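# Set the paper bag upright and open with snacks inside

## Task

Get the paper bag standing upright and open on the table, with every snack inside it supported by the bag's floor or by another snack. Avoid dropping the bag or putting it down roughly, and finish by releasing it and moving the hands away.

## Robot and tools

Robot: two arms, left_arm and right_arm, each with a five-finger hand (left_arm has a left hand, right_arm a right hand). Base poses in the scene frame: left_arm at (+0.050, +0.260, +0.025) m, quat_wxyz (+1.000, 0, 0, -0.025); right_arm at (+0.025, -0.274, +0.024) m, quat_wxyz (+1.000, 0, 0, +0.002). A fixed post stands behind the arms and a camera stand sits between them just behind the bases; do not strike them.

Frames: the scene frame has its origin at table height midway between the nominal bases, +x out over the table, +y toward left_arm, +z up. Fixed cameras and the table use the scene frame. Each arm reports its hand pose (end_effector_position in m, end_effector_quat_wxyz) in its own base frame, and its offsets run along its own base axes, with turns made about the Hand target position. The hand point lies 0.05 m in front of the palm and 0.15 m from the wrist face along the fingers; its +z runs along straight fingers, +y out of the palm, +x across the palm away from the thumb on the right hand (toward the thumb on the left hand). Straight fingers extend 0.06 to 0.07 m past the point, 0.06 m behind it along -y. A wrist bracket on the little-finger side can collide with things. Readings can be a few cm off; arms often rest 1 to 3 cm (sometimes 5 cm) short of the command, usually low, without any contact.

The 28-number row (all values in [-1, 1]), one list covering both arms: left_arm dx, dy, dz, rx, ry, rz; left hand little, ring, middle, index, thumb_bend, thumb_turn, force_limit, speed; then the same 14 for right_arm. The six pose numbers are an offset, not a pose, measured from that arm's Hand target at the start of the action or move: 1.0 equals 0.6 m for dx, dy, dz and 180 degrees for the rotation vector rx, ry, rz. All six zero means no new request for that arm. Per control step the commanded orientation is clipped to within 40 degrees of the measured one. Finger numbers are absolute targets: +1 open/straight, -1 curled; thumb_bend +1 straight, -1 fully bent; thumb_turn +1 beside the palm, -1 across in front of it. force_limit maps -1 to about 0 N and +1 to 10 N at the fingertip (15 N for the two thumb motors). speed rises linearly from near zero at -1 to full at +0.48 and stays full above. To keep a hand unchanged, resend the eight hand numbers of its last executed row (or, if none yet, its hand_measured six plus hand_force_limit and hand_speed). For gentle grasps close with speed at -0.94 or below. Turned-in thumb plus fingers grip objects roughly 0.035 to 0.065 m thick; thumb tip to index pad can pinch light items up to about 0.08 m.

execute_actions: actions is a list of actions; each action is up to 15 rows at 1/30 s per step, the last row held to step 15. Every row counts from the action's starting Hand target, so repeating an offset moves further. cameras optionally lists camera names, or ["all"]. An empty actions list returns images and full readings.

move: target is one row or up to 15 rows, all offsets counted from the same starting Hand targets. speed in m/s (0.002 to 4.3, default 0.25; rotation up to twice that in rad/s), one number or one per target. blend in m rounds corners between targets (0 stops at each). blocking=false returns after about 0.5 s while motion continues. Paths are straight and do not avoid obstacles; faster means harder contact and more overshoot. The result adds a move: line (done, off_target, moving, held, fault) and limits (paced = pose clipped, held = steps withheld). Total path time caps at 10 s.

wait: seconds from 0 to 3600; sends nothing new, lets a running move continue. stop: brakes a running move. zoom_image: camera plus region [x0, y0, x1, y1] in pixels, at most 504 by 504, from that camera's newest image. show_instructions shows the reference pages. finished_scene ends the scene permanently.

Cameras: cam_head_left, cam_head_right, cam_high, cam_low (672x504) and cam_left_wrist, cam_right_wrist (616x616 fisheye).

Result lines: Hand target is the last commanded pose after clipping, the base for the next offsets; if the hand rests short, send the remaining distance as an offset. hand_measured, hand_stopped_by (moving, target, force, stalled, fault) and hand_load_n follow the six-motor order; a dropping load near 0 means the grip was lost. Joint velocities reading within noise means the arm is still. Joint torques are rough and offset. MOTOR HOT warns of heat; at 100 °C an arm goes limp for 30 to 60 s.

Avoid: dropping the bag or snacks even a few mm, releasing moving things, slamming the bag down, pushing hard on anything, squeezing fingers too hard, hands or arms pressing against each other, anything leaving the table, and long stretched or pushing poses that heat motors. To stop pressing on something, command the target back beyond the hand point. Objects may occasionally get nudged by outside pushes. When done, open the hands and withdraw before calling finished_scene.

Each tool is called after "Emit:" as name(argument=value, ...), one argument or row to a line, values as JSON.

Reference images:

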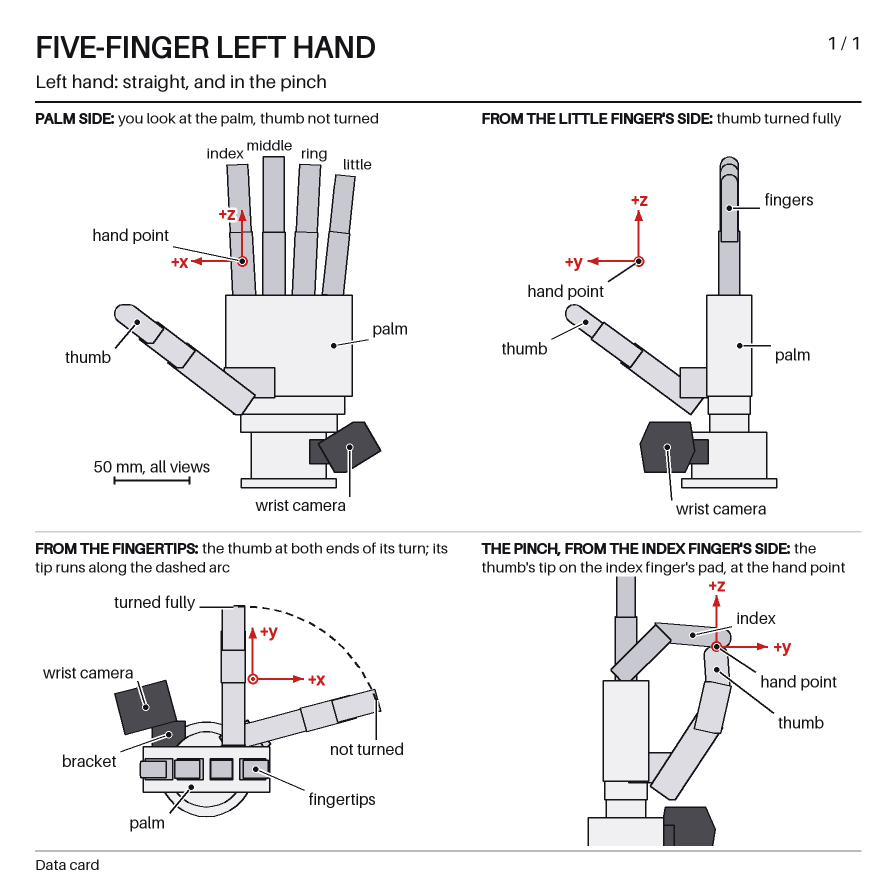

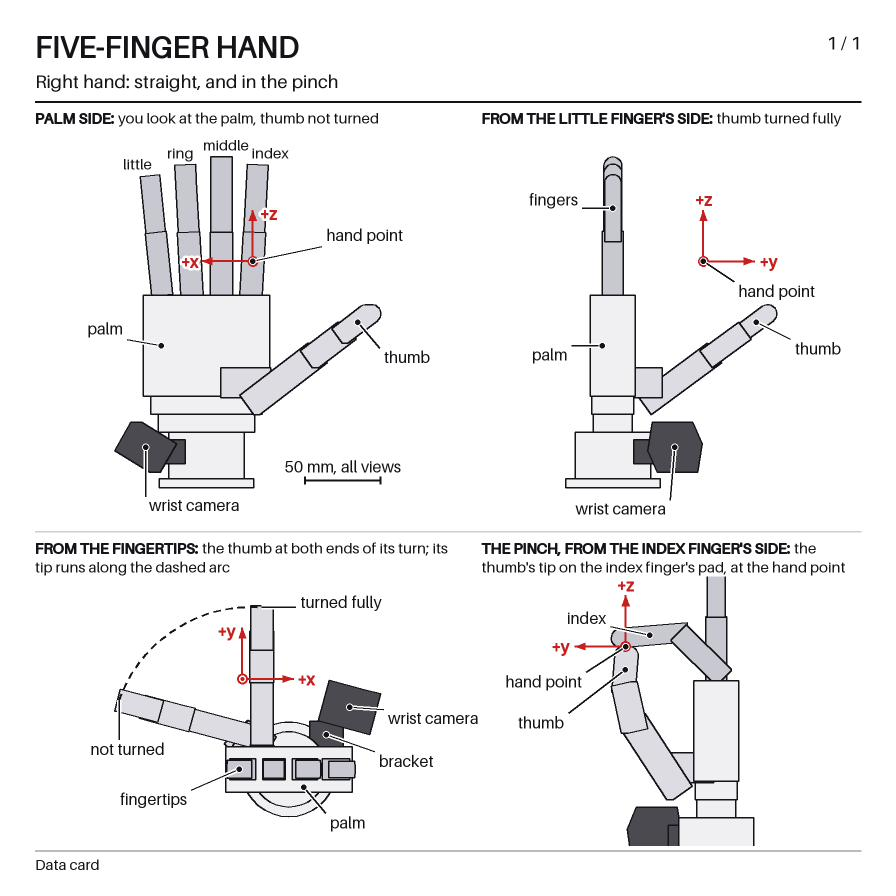

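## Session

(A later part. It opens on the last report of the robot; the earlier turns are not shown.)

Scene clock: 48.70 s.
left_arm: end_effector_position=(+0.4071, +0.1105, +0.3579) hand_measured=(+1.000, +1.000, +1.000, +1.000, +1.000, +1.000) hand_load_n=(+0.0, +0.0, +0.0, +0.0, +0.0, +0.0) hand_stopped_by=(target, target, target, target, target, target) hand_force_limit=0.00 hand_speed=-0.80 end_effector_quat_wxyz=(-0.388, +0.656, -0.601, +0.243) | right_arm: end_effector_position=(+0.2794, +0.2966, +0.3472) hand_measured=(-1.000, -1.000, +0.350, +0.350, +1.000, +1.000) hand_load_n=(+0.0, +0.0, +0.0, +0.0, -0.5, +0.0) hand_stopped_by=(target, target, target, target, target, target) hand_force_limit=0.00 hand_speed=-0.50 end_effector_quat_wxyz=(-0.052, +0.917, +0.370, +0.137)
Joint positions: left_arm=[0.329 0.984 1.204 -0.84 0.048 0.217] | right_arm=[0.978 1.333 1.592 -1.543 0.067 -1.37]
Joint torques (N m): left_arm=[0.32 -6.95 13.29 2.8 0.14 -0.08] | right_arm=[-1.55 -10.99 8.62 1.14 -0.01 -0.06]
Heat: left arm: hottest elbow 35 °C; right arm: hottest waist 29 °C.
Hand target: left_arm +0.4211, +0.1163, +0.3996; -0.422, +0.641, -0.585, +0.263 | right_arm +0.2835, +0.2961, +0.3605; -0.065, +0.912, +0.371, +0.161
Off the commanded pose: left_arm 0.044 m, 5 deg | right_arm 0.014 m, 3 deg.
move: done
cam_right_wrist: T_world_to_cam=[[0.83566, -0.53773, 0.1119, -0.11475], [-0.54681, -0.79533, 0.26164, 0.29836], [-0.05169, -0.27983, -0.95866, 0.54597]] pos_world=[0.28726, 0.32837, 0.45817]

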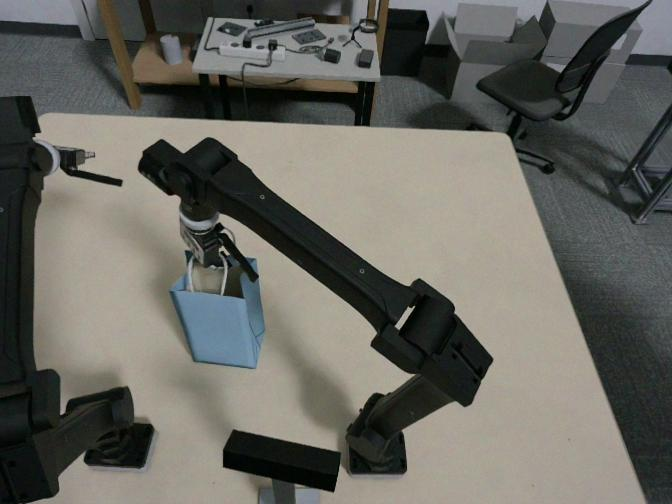

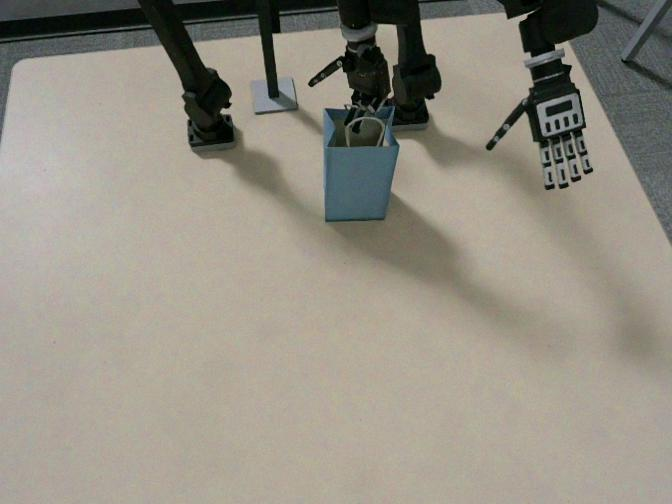

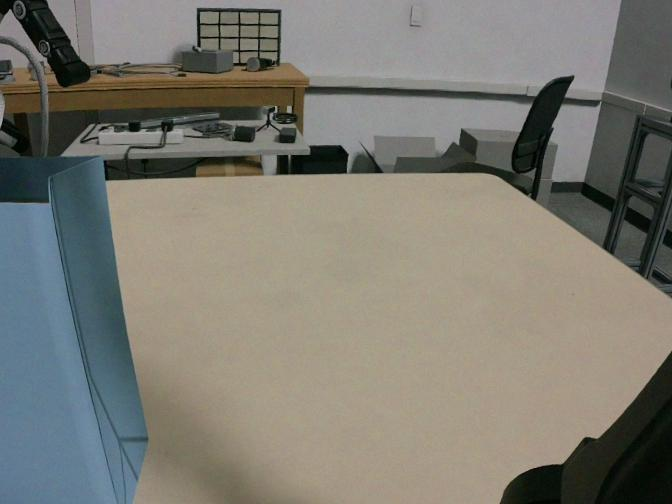

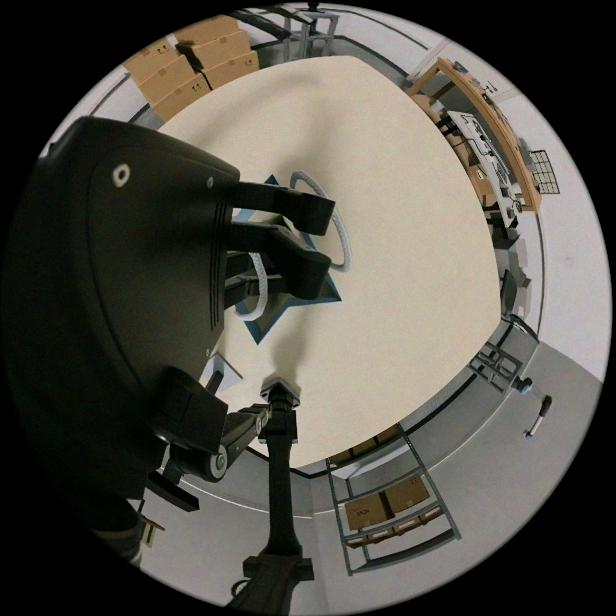

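Emit:
move(
  target=[0,0,0,0,0,0,1,1,1,1,1,1,0,-0.8,0,0,0,0,0,0,-1,-1,1,1,1,1,0,-0.5],
  speed=0.04,
  cameras=["cam_head_right","cam_high","cam_low","cam_right_wrist"],
)

Emit:
zoom_image(
  camera="cam_high",
  region=[300, 70, 420, 230],
)

Emit:
zoom_image(
  camera="cam_right_wrist",
  region=[200, 150, 420, 370],
)

Emit:
zoom_image(
  camera="cam_head_right",
  region=[160, 210, 280, 380],
)

Scene clock: 54.37 s.
left_arm: end_effector_position=(+0.4071, +0.1105, +0.3579) hand_measured=(+1.000, +1.000, +1.000, +1.000, +1.000, +1.000) hand_load_n=(+0.0, -0.5, +0.0, +0.0, +0.0, +0.0) hand_stopped_by=(target, target, target, target, target, target) hand_force_limit=0.00 hand_speed=-0.80 end_effector_quat_wxyz=(-0.388, +0.656, -0.601, +0.243) | right_arm: end_effector_position=(+0.2794, +0.2966, +0.3472) hand_measured=(-1.000, -1.000, +1.000, +1.000, +1.000, +1.000) hand_load_n=(+0.0, +0.0, +0.0, +0.0, +0.0, +0.0) hand_stopped_by=(target, target, target, target, target, target) hand_force_limit=0.00 hand_speed=-0.50 end_effector_quat_wxyz=(-0.052, +0.917, +0.370, +0.137)
Joint positions: left_arm=[0.329 0.984 1.204 -0.84 0.048 0.217] | right_arm=[0.978 1.333 1.592 -1.543 0.067 -1.37]
Joint torques (N m): left_arm=[0.32 -6.95 13.31 2.8 0.14 -0.08] | right_arm=[-1.32 -10.87 8.49 1.07 -0.06 -0.06]
Heat: left arm: hottest elbow 36 °C; right arm: hottest waist 29 °C.
Hand target: left_arm +0.4211, +0.1163, +0.3996; -0.422, +0.641, -0.585, +0.263 | right_arm +0.2835, +0.2961, +0.3605; -0.065, +0.912, +0.371, +0.161
Off the commanded pose: left_arm 0.044 m, 5 deg | right_arm 0.014 m, 3 deg.
move: done
cam_right_wrist: T_world_to_cam=[[0.83566, -0.53773, 0.1119, -0.11475], [-0.54681, -0.79533, 0.26164, 0.29836], [-0.05169, -0.27983, -0.95866, 0.54597]] pos_world=[0.28726, 0.32837, 0.45817]

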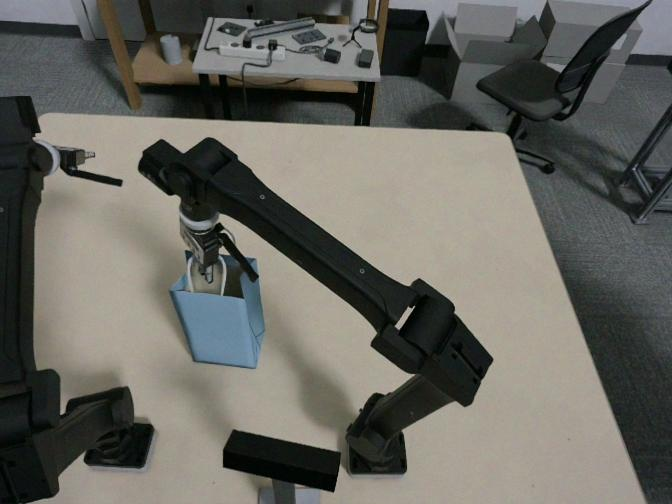

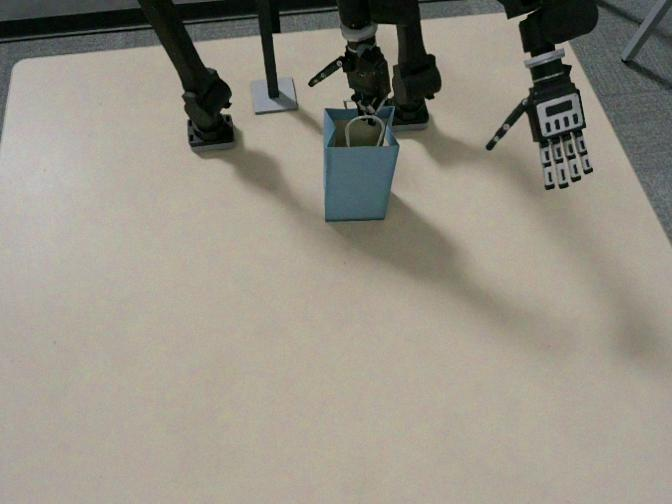

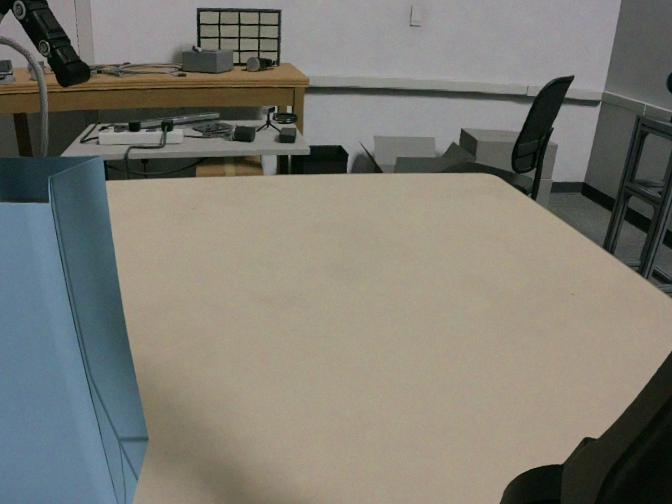

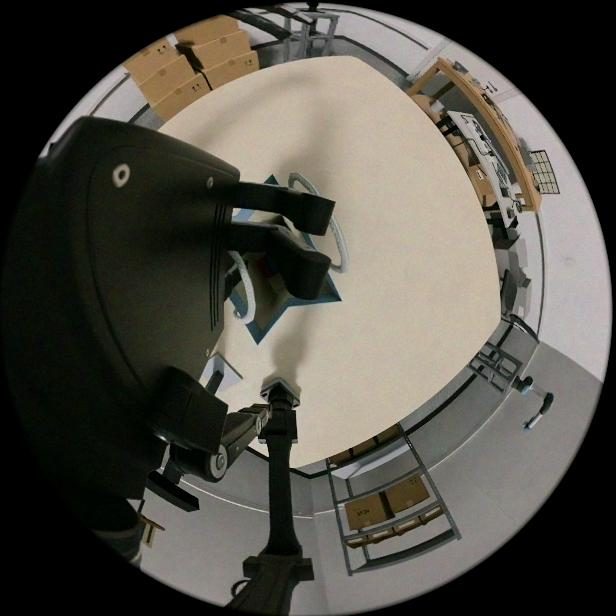

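Scaled by 3.150 from the camera's image (finer frame: 960x720).

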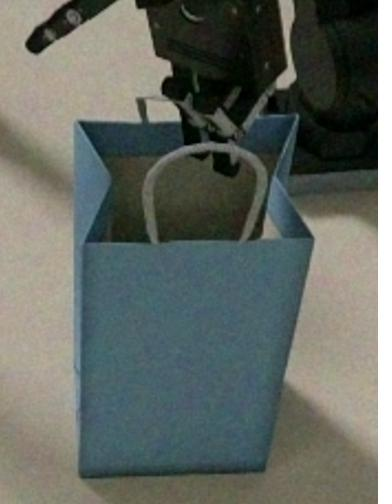

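Scaled by 2.291 from the camera's image (finer frame: 880x880).

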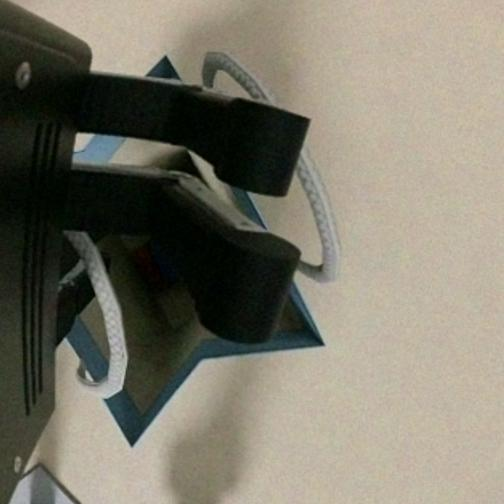

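Scaled by 2.965 from the camera's image (finer frame: 960x720).

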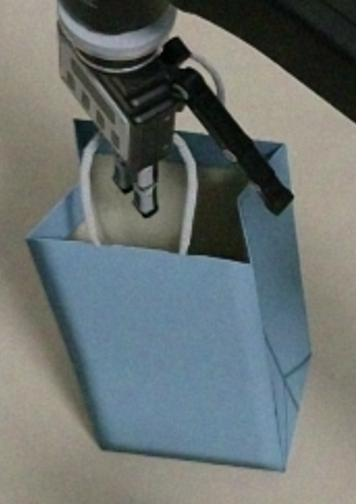

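Emit:
move(
  target=[0,0,0,0,0,0,1,1,1,1,1,1,0,-0.8,-0.012,-0.011,0.06,0,0,0,-1,-1,1,1,1,1,0,-0.5],
  speed=0.04,
  cameras=["cam_head_right","cam_high","cam_low","cam_right_wrist"],
)

Emit:
zoom_image(
  camera="cam_high",
  region=[300, 70, 420, 230],
)

Emit:
zoom_image(
  camera="cam_right_wrist",
  region=[200, 150, 420, 370],
)

Emit:
zoom_image(
  camera="cam_head_right",
  region=[160, 210, 280, 380],
)

Scene clock: 56.23 s.
left_arm: end_effector_position=(+0.4071, +0.1105, +0.3579) hand_measured=(+1.000, +1.000, +1.000, +1.000, +1.000, +1.000) hand_load_n=(+0.0, +0.0, +0.0, +0.0, -0.5, +0.0) hand_stopped_by=(target, target, target, target, target, target) hand_force_limit=0.00 hand_speed=-0.80 end_effector_quat_wxyz=(-0.388, +0.656, -0.601, +0.243) | right_arm: end_effector_position=(+0.2740, +0.2886, +0.3658) hand_measured=(-1.000, -1.000, +1.000, +1.000, +1.000, +1.000) hand_load_n=(+0.0, +0.5, +0.0, +0.0, +0.0, +0.0) hand_stopped_by=(target, target, target, target, target, target) hand_force_limit=0.00 hand_speed=-0.50 end_effector_quat_wxyz=(-0.048, +0.918, +0.371, +0.131)
Joint positions: left_arm=[0.329 0.984 1.204 -0.84 0.048 0.217] | right_arm=[0.978 1.333 1.644 -1.61 0.067 -1.37]
Joint torques (N m): left_arm=[0.26 -6.89 13.3 2.8 0.14 -0.08] | right_arm=[-1.2 -10.58 12.38 -0.03 0.05 0]
Heat: left arm: hottest elbow 36 °C; right arm: hottest waist 29 °C.
Hand target: left_arm +0.4211, +0.1163, +0.3996; -0.422, +0.641, -0.585, +0.263 | right_arm +0.2763, +0.2895, +0.3965; -0.065, +0.912, +0.371, +0.161
Off the commanded pose: left_arm 0.044 m, 5 deg | right_arm 0.031 m, 4 deg.
move: off_target (right_arm)
cam_right_wrist: T_world_to_cam=[[0.83661, -0.53632, 0.11154, -0.11725], [-0.54451, -0.7919, 0.2764, 0.27712], [-0.05991, -0.29197, -0.95455, 0.5655]] pos_world=[0.28287, 0.32168, 0.47628]

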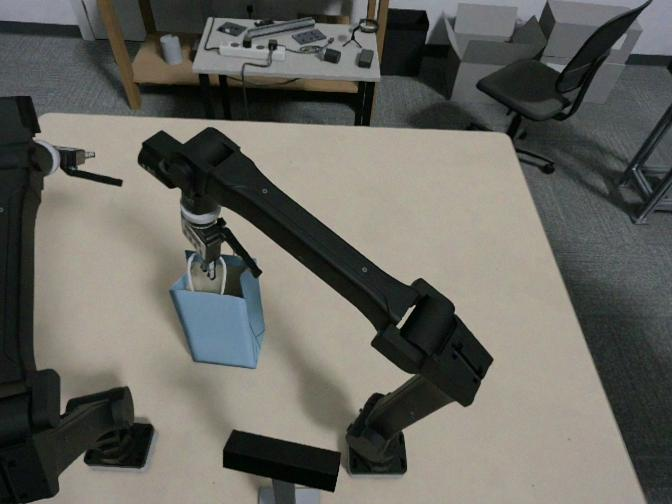

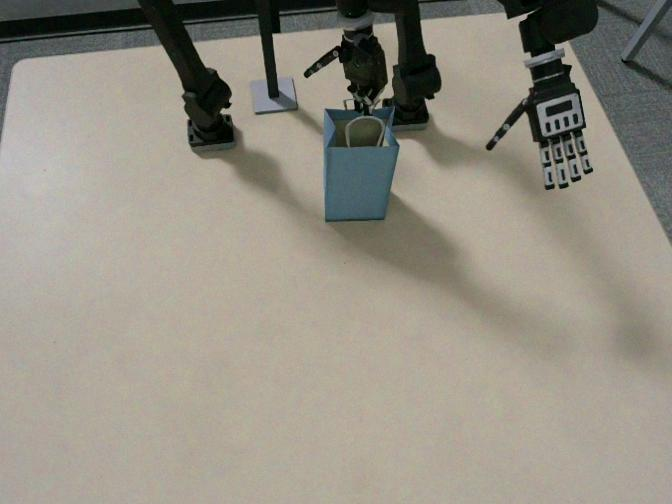

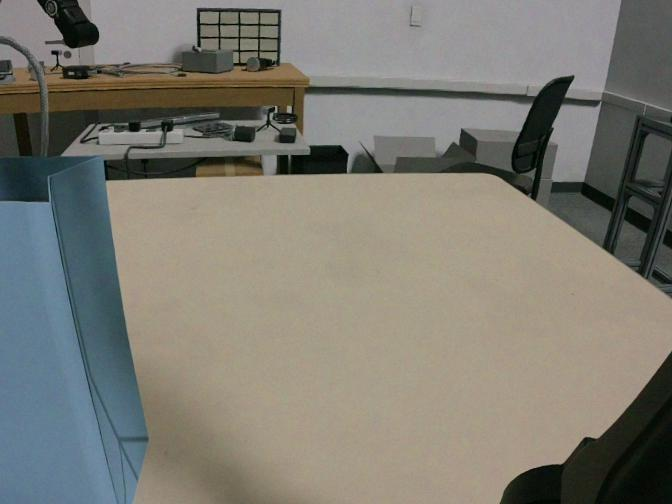

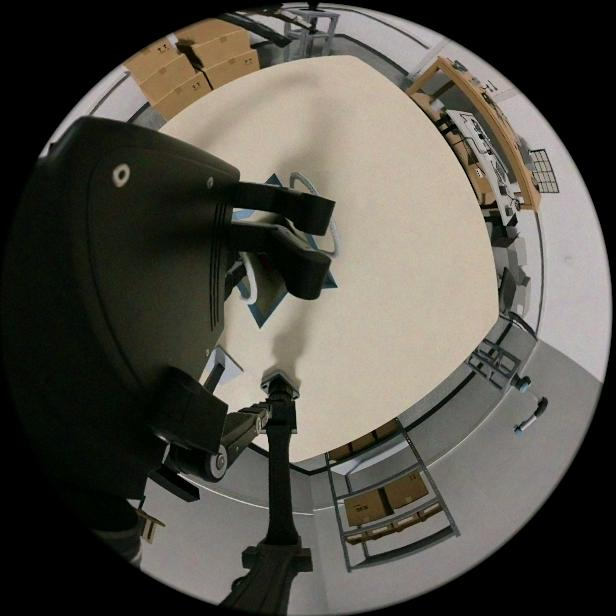

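Scaled by 3.150 from the camera's image (finer frame: 960x720).

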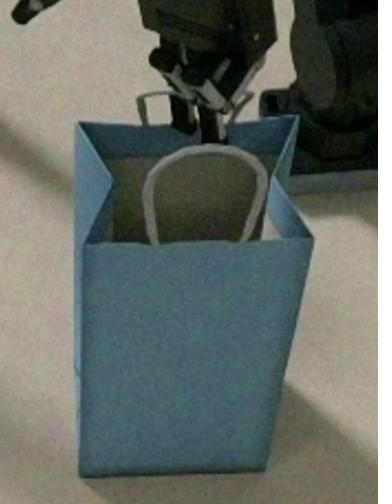

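Scaled by 2.291 from the camera's image (finer frame: 880x880).

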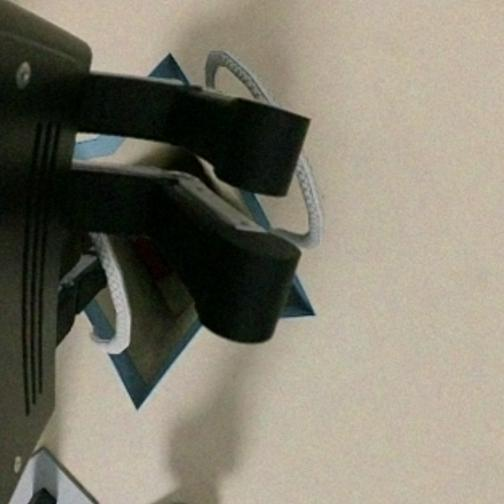

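Scaled by 2.965 from the camera's image (finer frame: 960x720).

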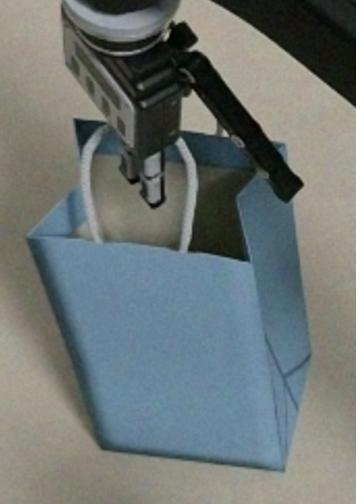

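Emit:
move(
  target=[0,0,0,0,0,0,1,1,1,1,1,1,0,-0.8,-0.018,-0.017,0.08,0,0,0,-1,-1,1,1,1,1,0,-0.5],
  speed=0.05,
  cameras=["cam_head_right","cam_high","cam_low","cam_right_wrist"],
)

Emit:
zoom_image(
  camera="cam_high",
  region=[300, 70, 420, 230],
)

Emit:
zoom_image(
  camera="cam_right_wrist",
  region=[200, 150, 420, 370],
)

Emit:
zoom_image(
  camera="cam_head_right",
  region=[160, 210, 280, 380],
)

Scene clock: 58.13 s.
left_arm: end_effector_position=(+0.4071, +0.1105, +0.3579) hand_measured=(+1.000, +1.000, +1.000, +1.000, +1.000, +1.000) hand_load_n=(+0.0, +0.0, +0.0, +0.0, +0.0, +0.0) hand_stopped_by=(target, target, target, target, target, target) hand_force_limit=0.00 hand_speed=-0.80 end_effector_quat_wxyz=(-0.388, +0.656, -0.601, +0.243) | right_arm: end_effector_position=(+0.2691, +0.2786, +0.4158) hand_measured=(-1.000, -1.000, +1.000, +1.000, +1.000, +1.000) hand_load_n=(+0.0, +0.0, +0.0, +0.0, +0.0, +0.0) hand_stopped_by=(target, target, target, target, target, target) hand_force_limit=0.00 hand_speed=-0.50 end_effector_quat_wxyz=(-0.060, +0.915, +0.368, +0.156)
Joint positions: left_arm=[0.329 0.984 1.204 -0.84 0.048 0.217] | right_arm=[0.978 1.316 1.762 -1.69 0.074 -1.37]
Joint torques (N m): left_arm=[0.32 -6.95 13.3 2.82 0.14 -0.08] | right_arm=[-0.44 -10.58 11.88 0.02 0.13 0.06]
Heat: left arm: hottest elbow 36 °C; right arm: hottest waist 29 °C.
Hand target: left_arm +0.4211, +0.1163, +0.3996; -0.422, +0.641, -0.585, +0.263 | right_arm +0.2655, +0.2793, +0.4445; -0.065, +0.912, +0.371, +0.161
Off the commanded pose: left_arm 0.044 m, 5 deg | right_arm 0.029 m, 1 deg.
joint sent to its limit (right arm) — joint 4 (wrist pitch), lower limit. The joint targets are off in position, not in orientation.
move: off_target (right_arm)
cam_right_wrist: T_world_to_cam=[[0.83112, -0.54303, 0.11982, -0.12411], [-0.55553, -0.80106, 0.22291, 0.28042], [-0.02506, -0.25183, -0.96745, 0.59486]] pos_world=[0.27383, 0.30704, 0.52786]

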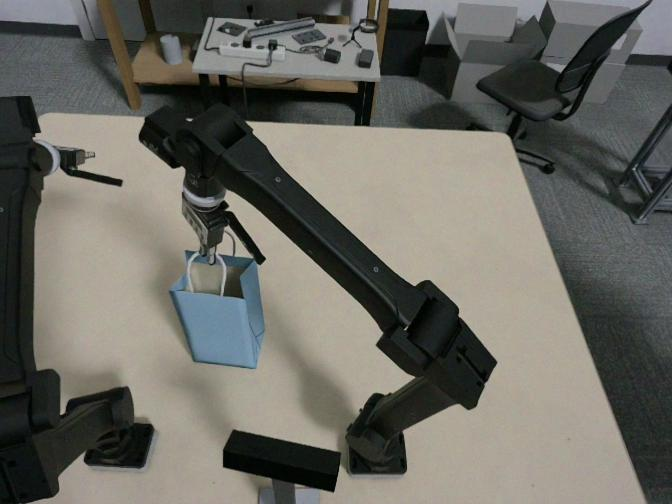

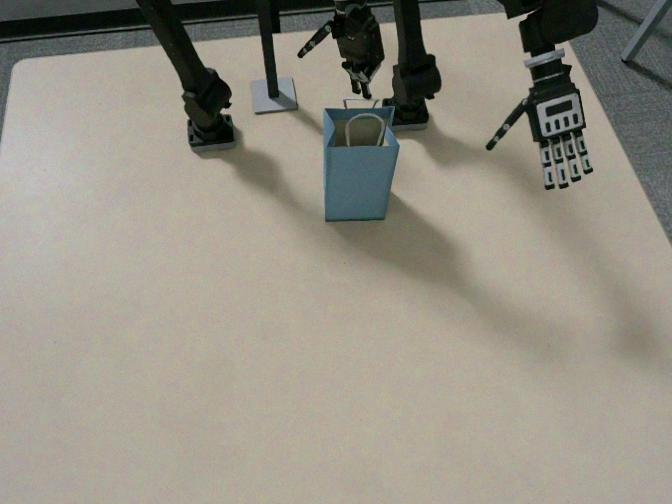

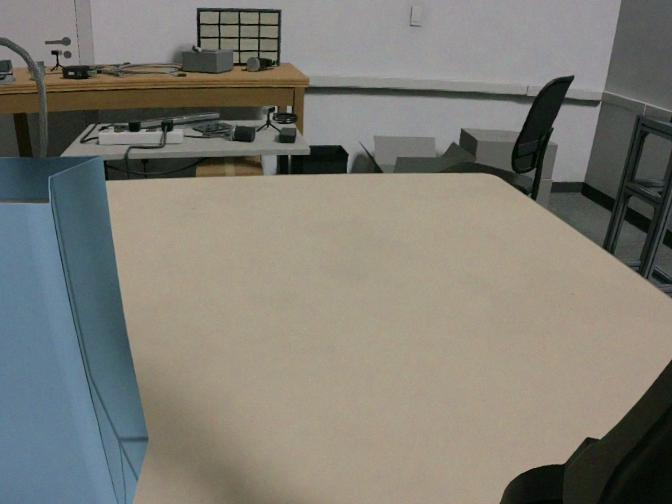

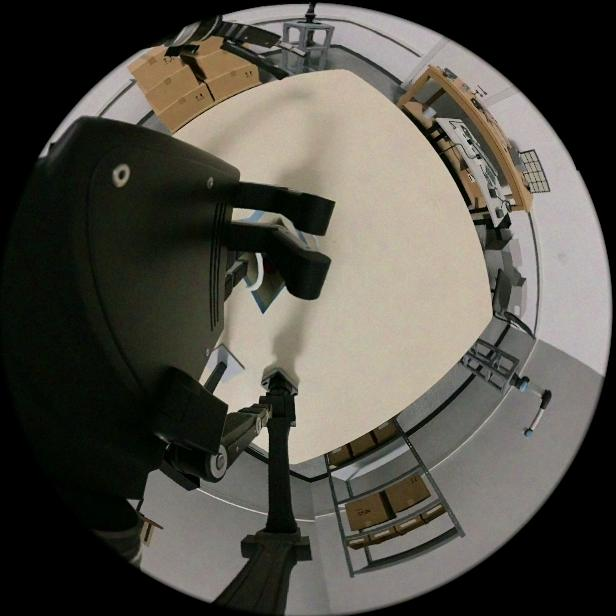

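Scaled by 3.150 from the camera's image (finer frame: 960x720).

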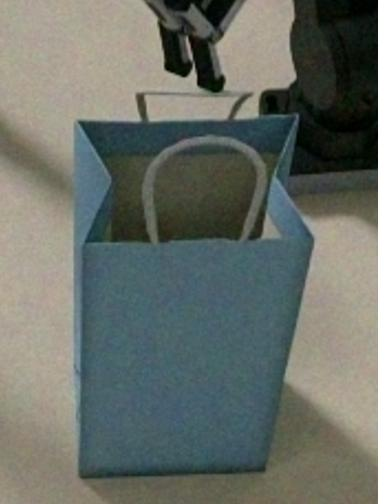

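Scaled by 2.291 from the camera's image (finer frame: 880x880).

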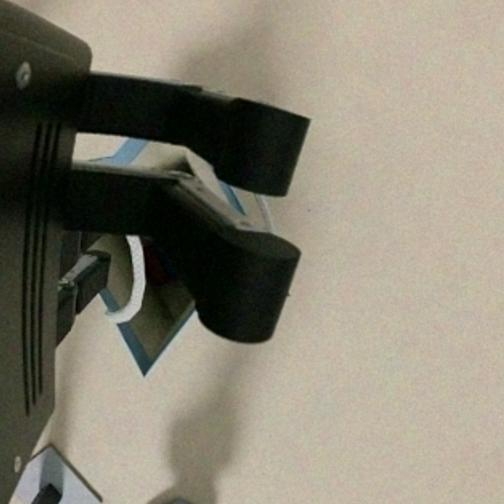

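Scaled by 2.965 from the camera's image (finer frame: 960x720).

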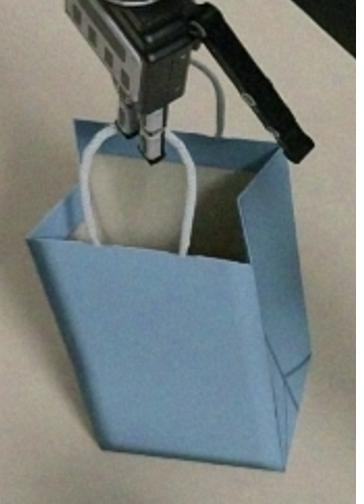

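Emit:
move(
  target=[
    [0,0,0,0,0,0,1,1,1,1,1,1,0,-0.8,-0.008,-0.008,0.07,0,0,0,-1,-1,1,1,1,1,0,-0.5],
    [0,0,0,0,0,0,1,1,1,1,1,1,0,-0.8,-0.008,-0.02,0.16,0.0387,-0.0397,0,-1,-1,1,1,1,1,0,-0.5],
  ],
  speed=0.08,
  cameras=["cam_head_right","cam_high","cam_low","cam_right_wrist"],
)

Emit:
zoom_image(
  camera="cam_high",
  region=[300, 70, 420, 230],
)

Emit:
zoom_image(
  camera="cam_head_right",
  region=[160, 210, 280, 380],
)

Scene clock: 60.77 s.
left_arm: end_effector_position=(+0.4071, +0.1105, +0.3579) hand_measured=(+1.000, +1.000, +1.000, +1.000, +1.000, +1.000) hand_load_n=(+0.0, +0.0, +0.0, +0.0, +0.0, +0.0) hand_stopped_by=(target, target, target, target, target, target) hand_force_limit=0.00 hand_speed=-0.80 end_effector_quat_wxyz=(-0.388, +0.656, -0.601, +0.243) | right_arm: end_effector_position=(+0.2670, +0.2702, +0.5143) hand_measured=(-1.000, -1.000, +1.000, +1.000, +1.000, +1.000) hand_load_n=(+0.0, +0.0, +0.0, +0.0, +0.0, +0.0) hand_stopped_by=(target, target, target, target, target, target) hand_force_limit=0.00 hand_speed=-0.50 end_effector_quat_wxyz=(-0.108, +0.889, +0.355, +0.267)
Joint positions: left_arm=[0.329 0.984 1.204 -0.84 0.048 0.217] | right_arm=[0.997 1.265 1.957 -1.692 0.126 -1.371]
Joint torques (N m): left_arm=[0.32 -6.89 13.29 2.81 0.14 -0.08] | right_arm=[0.91 -7.65 11.04 0.27 0.18 -0.08]
Heat: left arm: hottest elbow 36 °C; right arm: hottest waist 29 °C.
Hand target: left_arm +0.4211, +0.1163, +0.3996; -0.422, +0.641, -0.585, +0.263 | right_arm +0.2607, +0.2673, +0.5405; -0.097, +0.895, +0.364, +0.239
Off the commanded pose: left_arm 0.044 m, 5 deg | right_arm 0.027 m, 4 deg.
joint sent to its limit (right arm) — joint 4 (wrist pitch), lower limit. The joint targets are off in position and orientation.
move: off_target (right_arm)
cam_right_wrist: T_world_to_cam=[[0.80461, -0.57074, 0.16388, -0.14684], [-0.57572, -0.8174, -0.02009, 0.38532], [0.14542, -0.07818, -0.98628, 0.60525]] pos_world=[0.25197, 0.27847, 0.62875]

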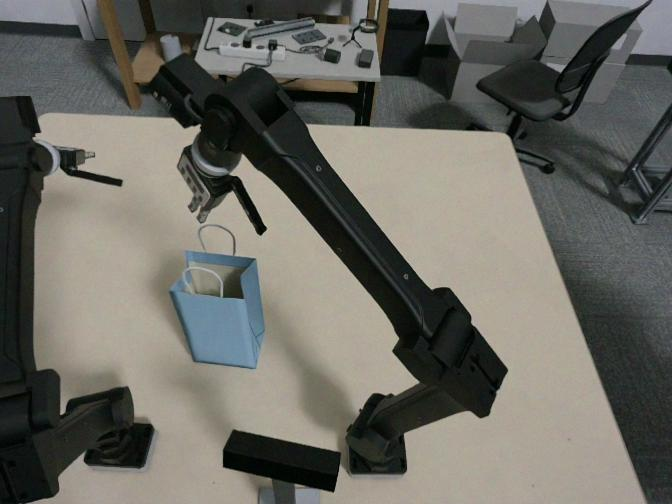

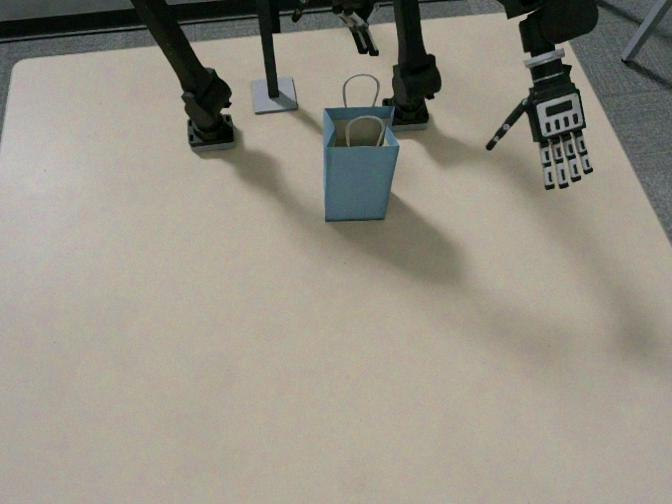

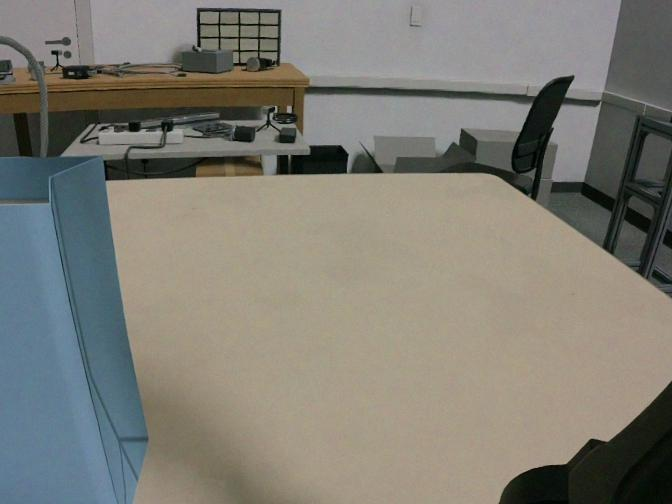

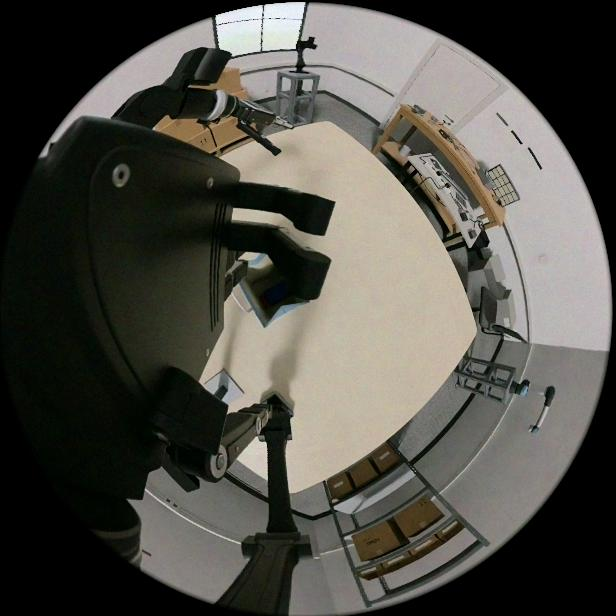

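Scaled by 3.150 from the camera's image (finer frame: 960x720).

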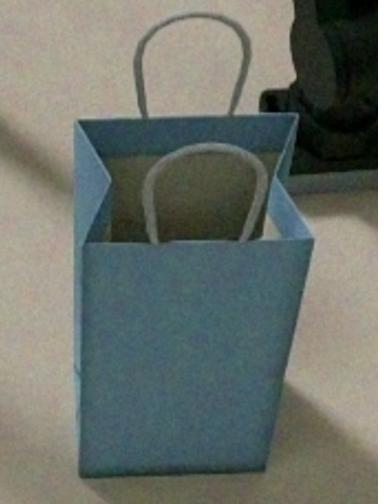

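Scaled by 2.965 from the camera's image (finer frame: 960x720).

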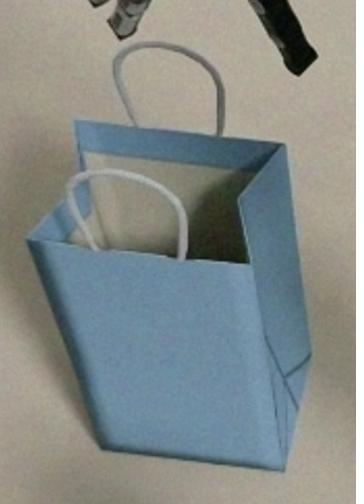

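Emit:
zoom_image(
  camera="cam_right_wrist",
  region=[220, 230, 340, 350],
)

Emit:
move(
  target=[
    [0,0,0,0,0,0,1,1,1,1,1,1,0,-0.8,0,-0.05,0.06,0,0,0,-1,-1,1,1,1,1,0,-0.5],
    [0,0,0,0,0,0,1,1,1,1,1,1,0,-0.8,0.15,-0.5,0.03,0,0,-0.3,1,1,1,1,1,1,0,-0.5],
  ],
  speed=0.25,
  blend=0.02,
  cameras=["all"],
)

Emit:
zoom_image(
  camera="cam_high",
  region=[300, 70, 420, 230],
)

Emit:
zoom_image(
  camera="cam_head_left",
  region=[140, 190, 280, 390],
)

Scaled by 4.200 from the camera's image (finer frame: 880x880).

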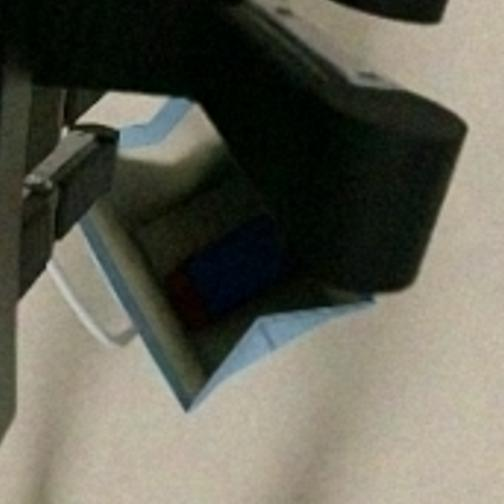

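Scene clock: 65.90 s.
left_arm: end_effector_position=(+0.4071, +0.1105, +0.3579) hand_measured=(+1.000, +1.000, +1.000, +1.000, +1.000, +1.000) hand_load_n=(+0.0, +0.0, +0.0, +0.0, +0.0, +0.0) hand_stopped_by=(target, target, target, target, target, target) hand_force_limit=0.00 hand_speed=-0.80 end_effector_quat_wxyz=(-0.388, +0.656, -0.601, +0.243) | right_arm: end_effector_position=(+0.3581, -0.0322, +0.5362) hand_measured=(+1.000, +1.000, +1.000, +1.000, +1.000, +1.000) hand_load_n=(+0.0, +0.0, +0.0, +0.0, +0.0, +0.0) hand_stopped_by=(target, target, target, target, target, target) hand_force_limit=0.00 hand_speed=-0.50 end_effector_quat_wxyz=(+0.024, +0.945, -0.068, +0.318)
Joint positions: left_arm=[0.329 0.984 1.204 -0.84 0.048 0.217] | right_arm=[0.15 1.218 1.966 -1.692 0.177 -1.336]
Joint torques (N m): left_arm=[0.26 -6.83 13.3 2.8 0.14 -0.09] | right_arm=[-0.85 -6.36 10.32 0.35 0.11 0.15]
Heat: left arm: hottest elbow 37 °C; right arm: hottest waist 29 °C.
Hand target: left_arm +0.4211, +0.1163, +0.3996; -0.422, +0.641, -0.585, +0.263 | right_arm +0.3507, -0.0327, +0.5585; +0.022, +0.963, -0.082, +0.257
Off the commanded pose: left_arm 0.044 m, 5 deg | right_arm 0.023 m, 7 deg.
joint sent to its limit (right arm) — joint 4 (wrist pitch), lower limit. The joint targets are off in position and orientation.
move: off_target (right_arm); target 2's new numbers were sent with right_arm's hand 0.023 m and 7 deg from that target
cam_left_wrist: T_world_to_cam=[[0.61604, -0.2538, 0.7457, -0.49211], [-0.37196, -0.92821, -0.00864, 0.26168], [0.69436, -0.27205, -0.66622, 0.10348]] pos_world=[0.32864, 0.14615, 0.43817]
cam_right_wrist: T_world_to_cam=[[0.03792, -0.98278, 0.18086, -0.14412], [-0.99506, -0.05375, -0.08345, 0.39984], [0.09174, -0.1768, -0.97996, 0.60267]] pos_world=[0.34804, -0.0136, 0.65003]

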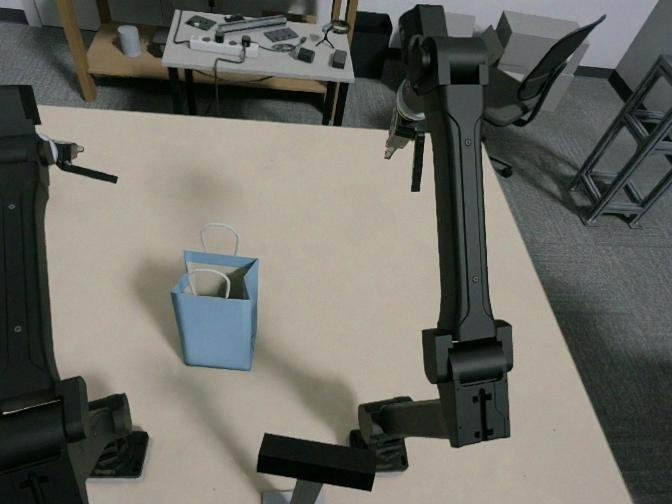

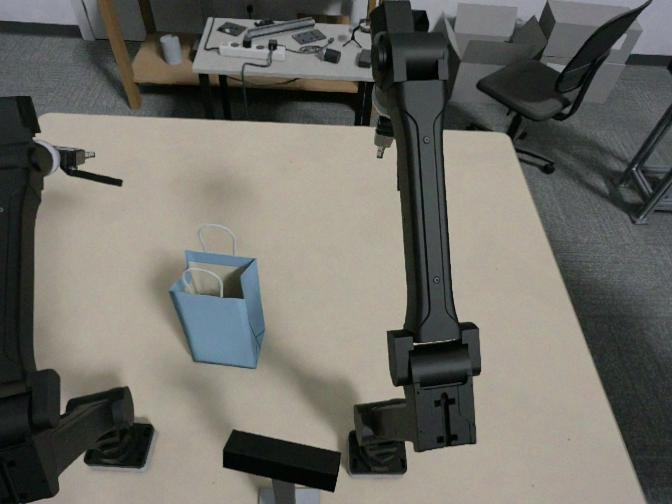

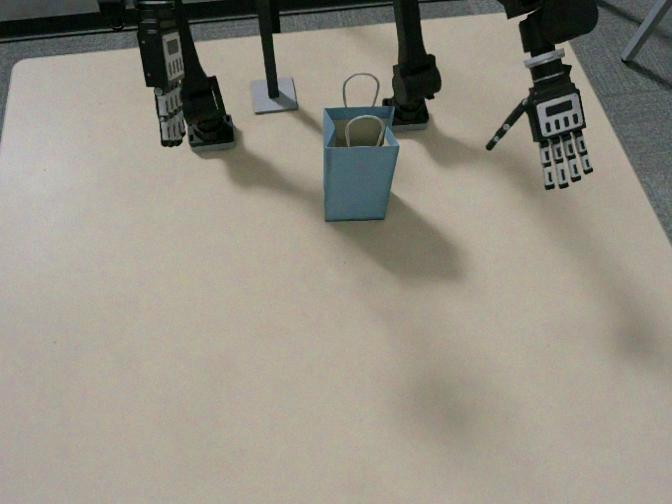

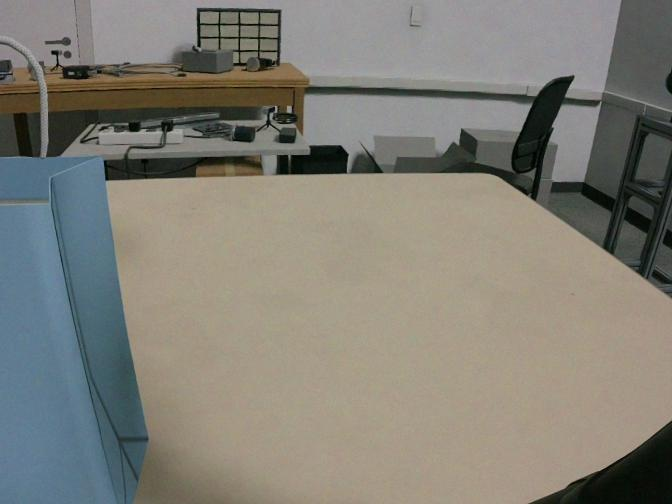

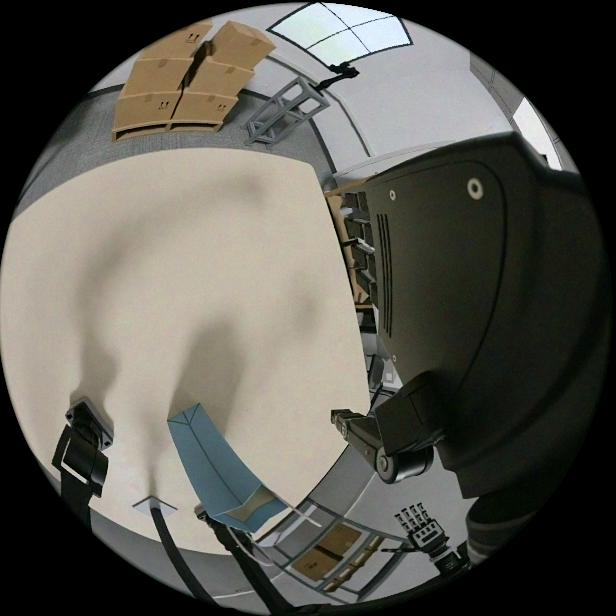

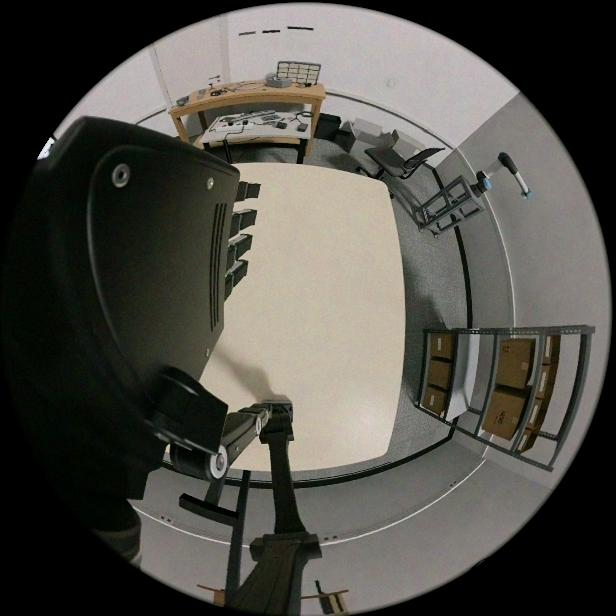

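Scaled by 3.150 from the camera's image (finer frame: 960x720).

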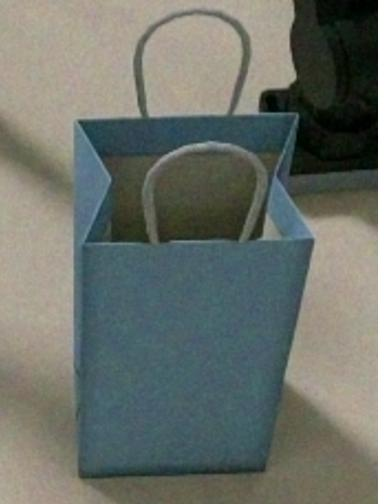

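Scaled by 2.520 from the camera's image (finer frame: 960x720).

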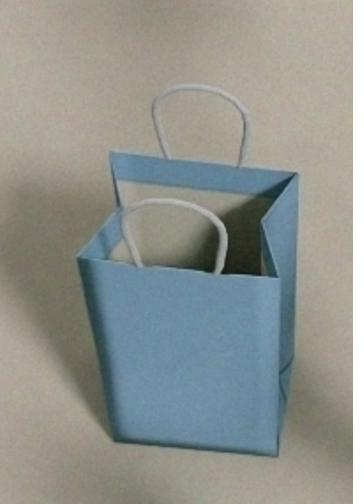

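Emit:
finished_scene(
)

The scene is finished: the task was done.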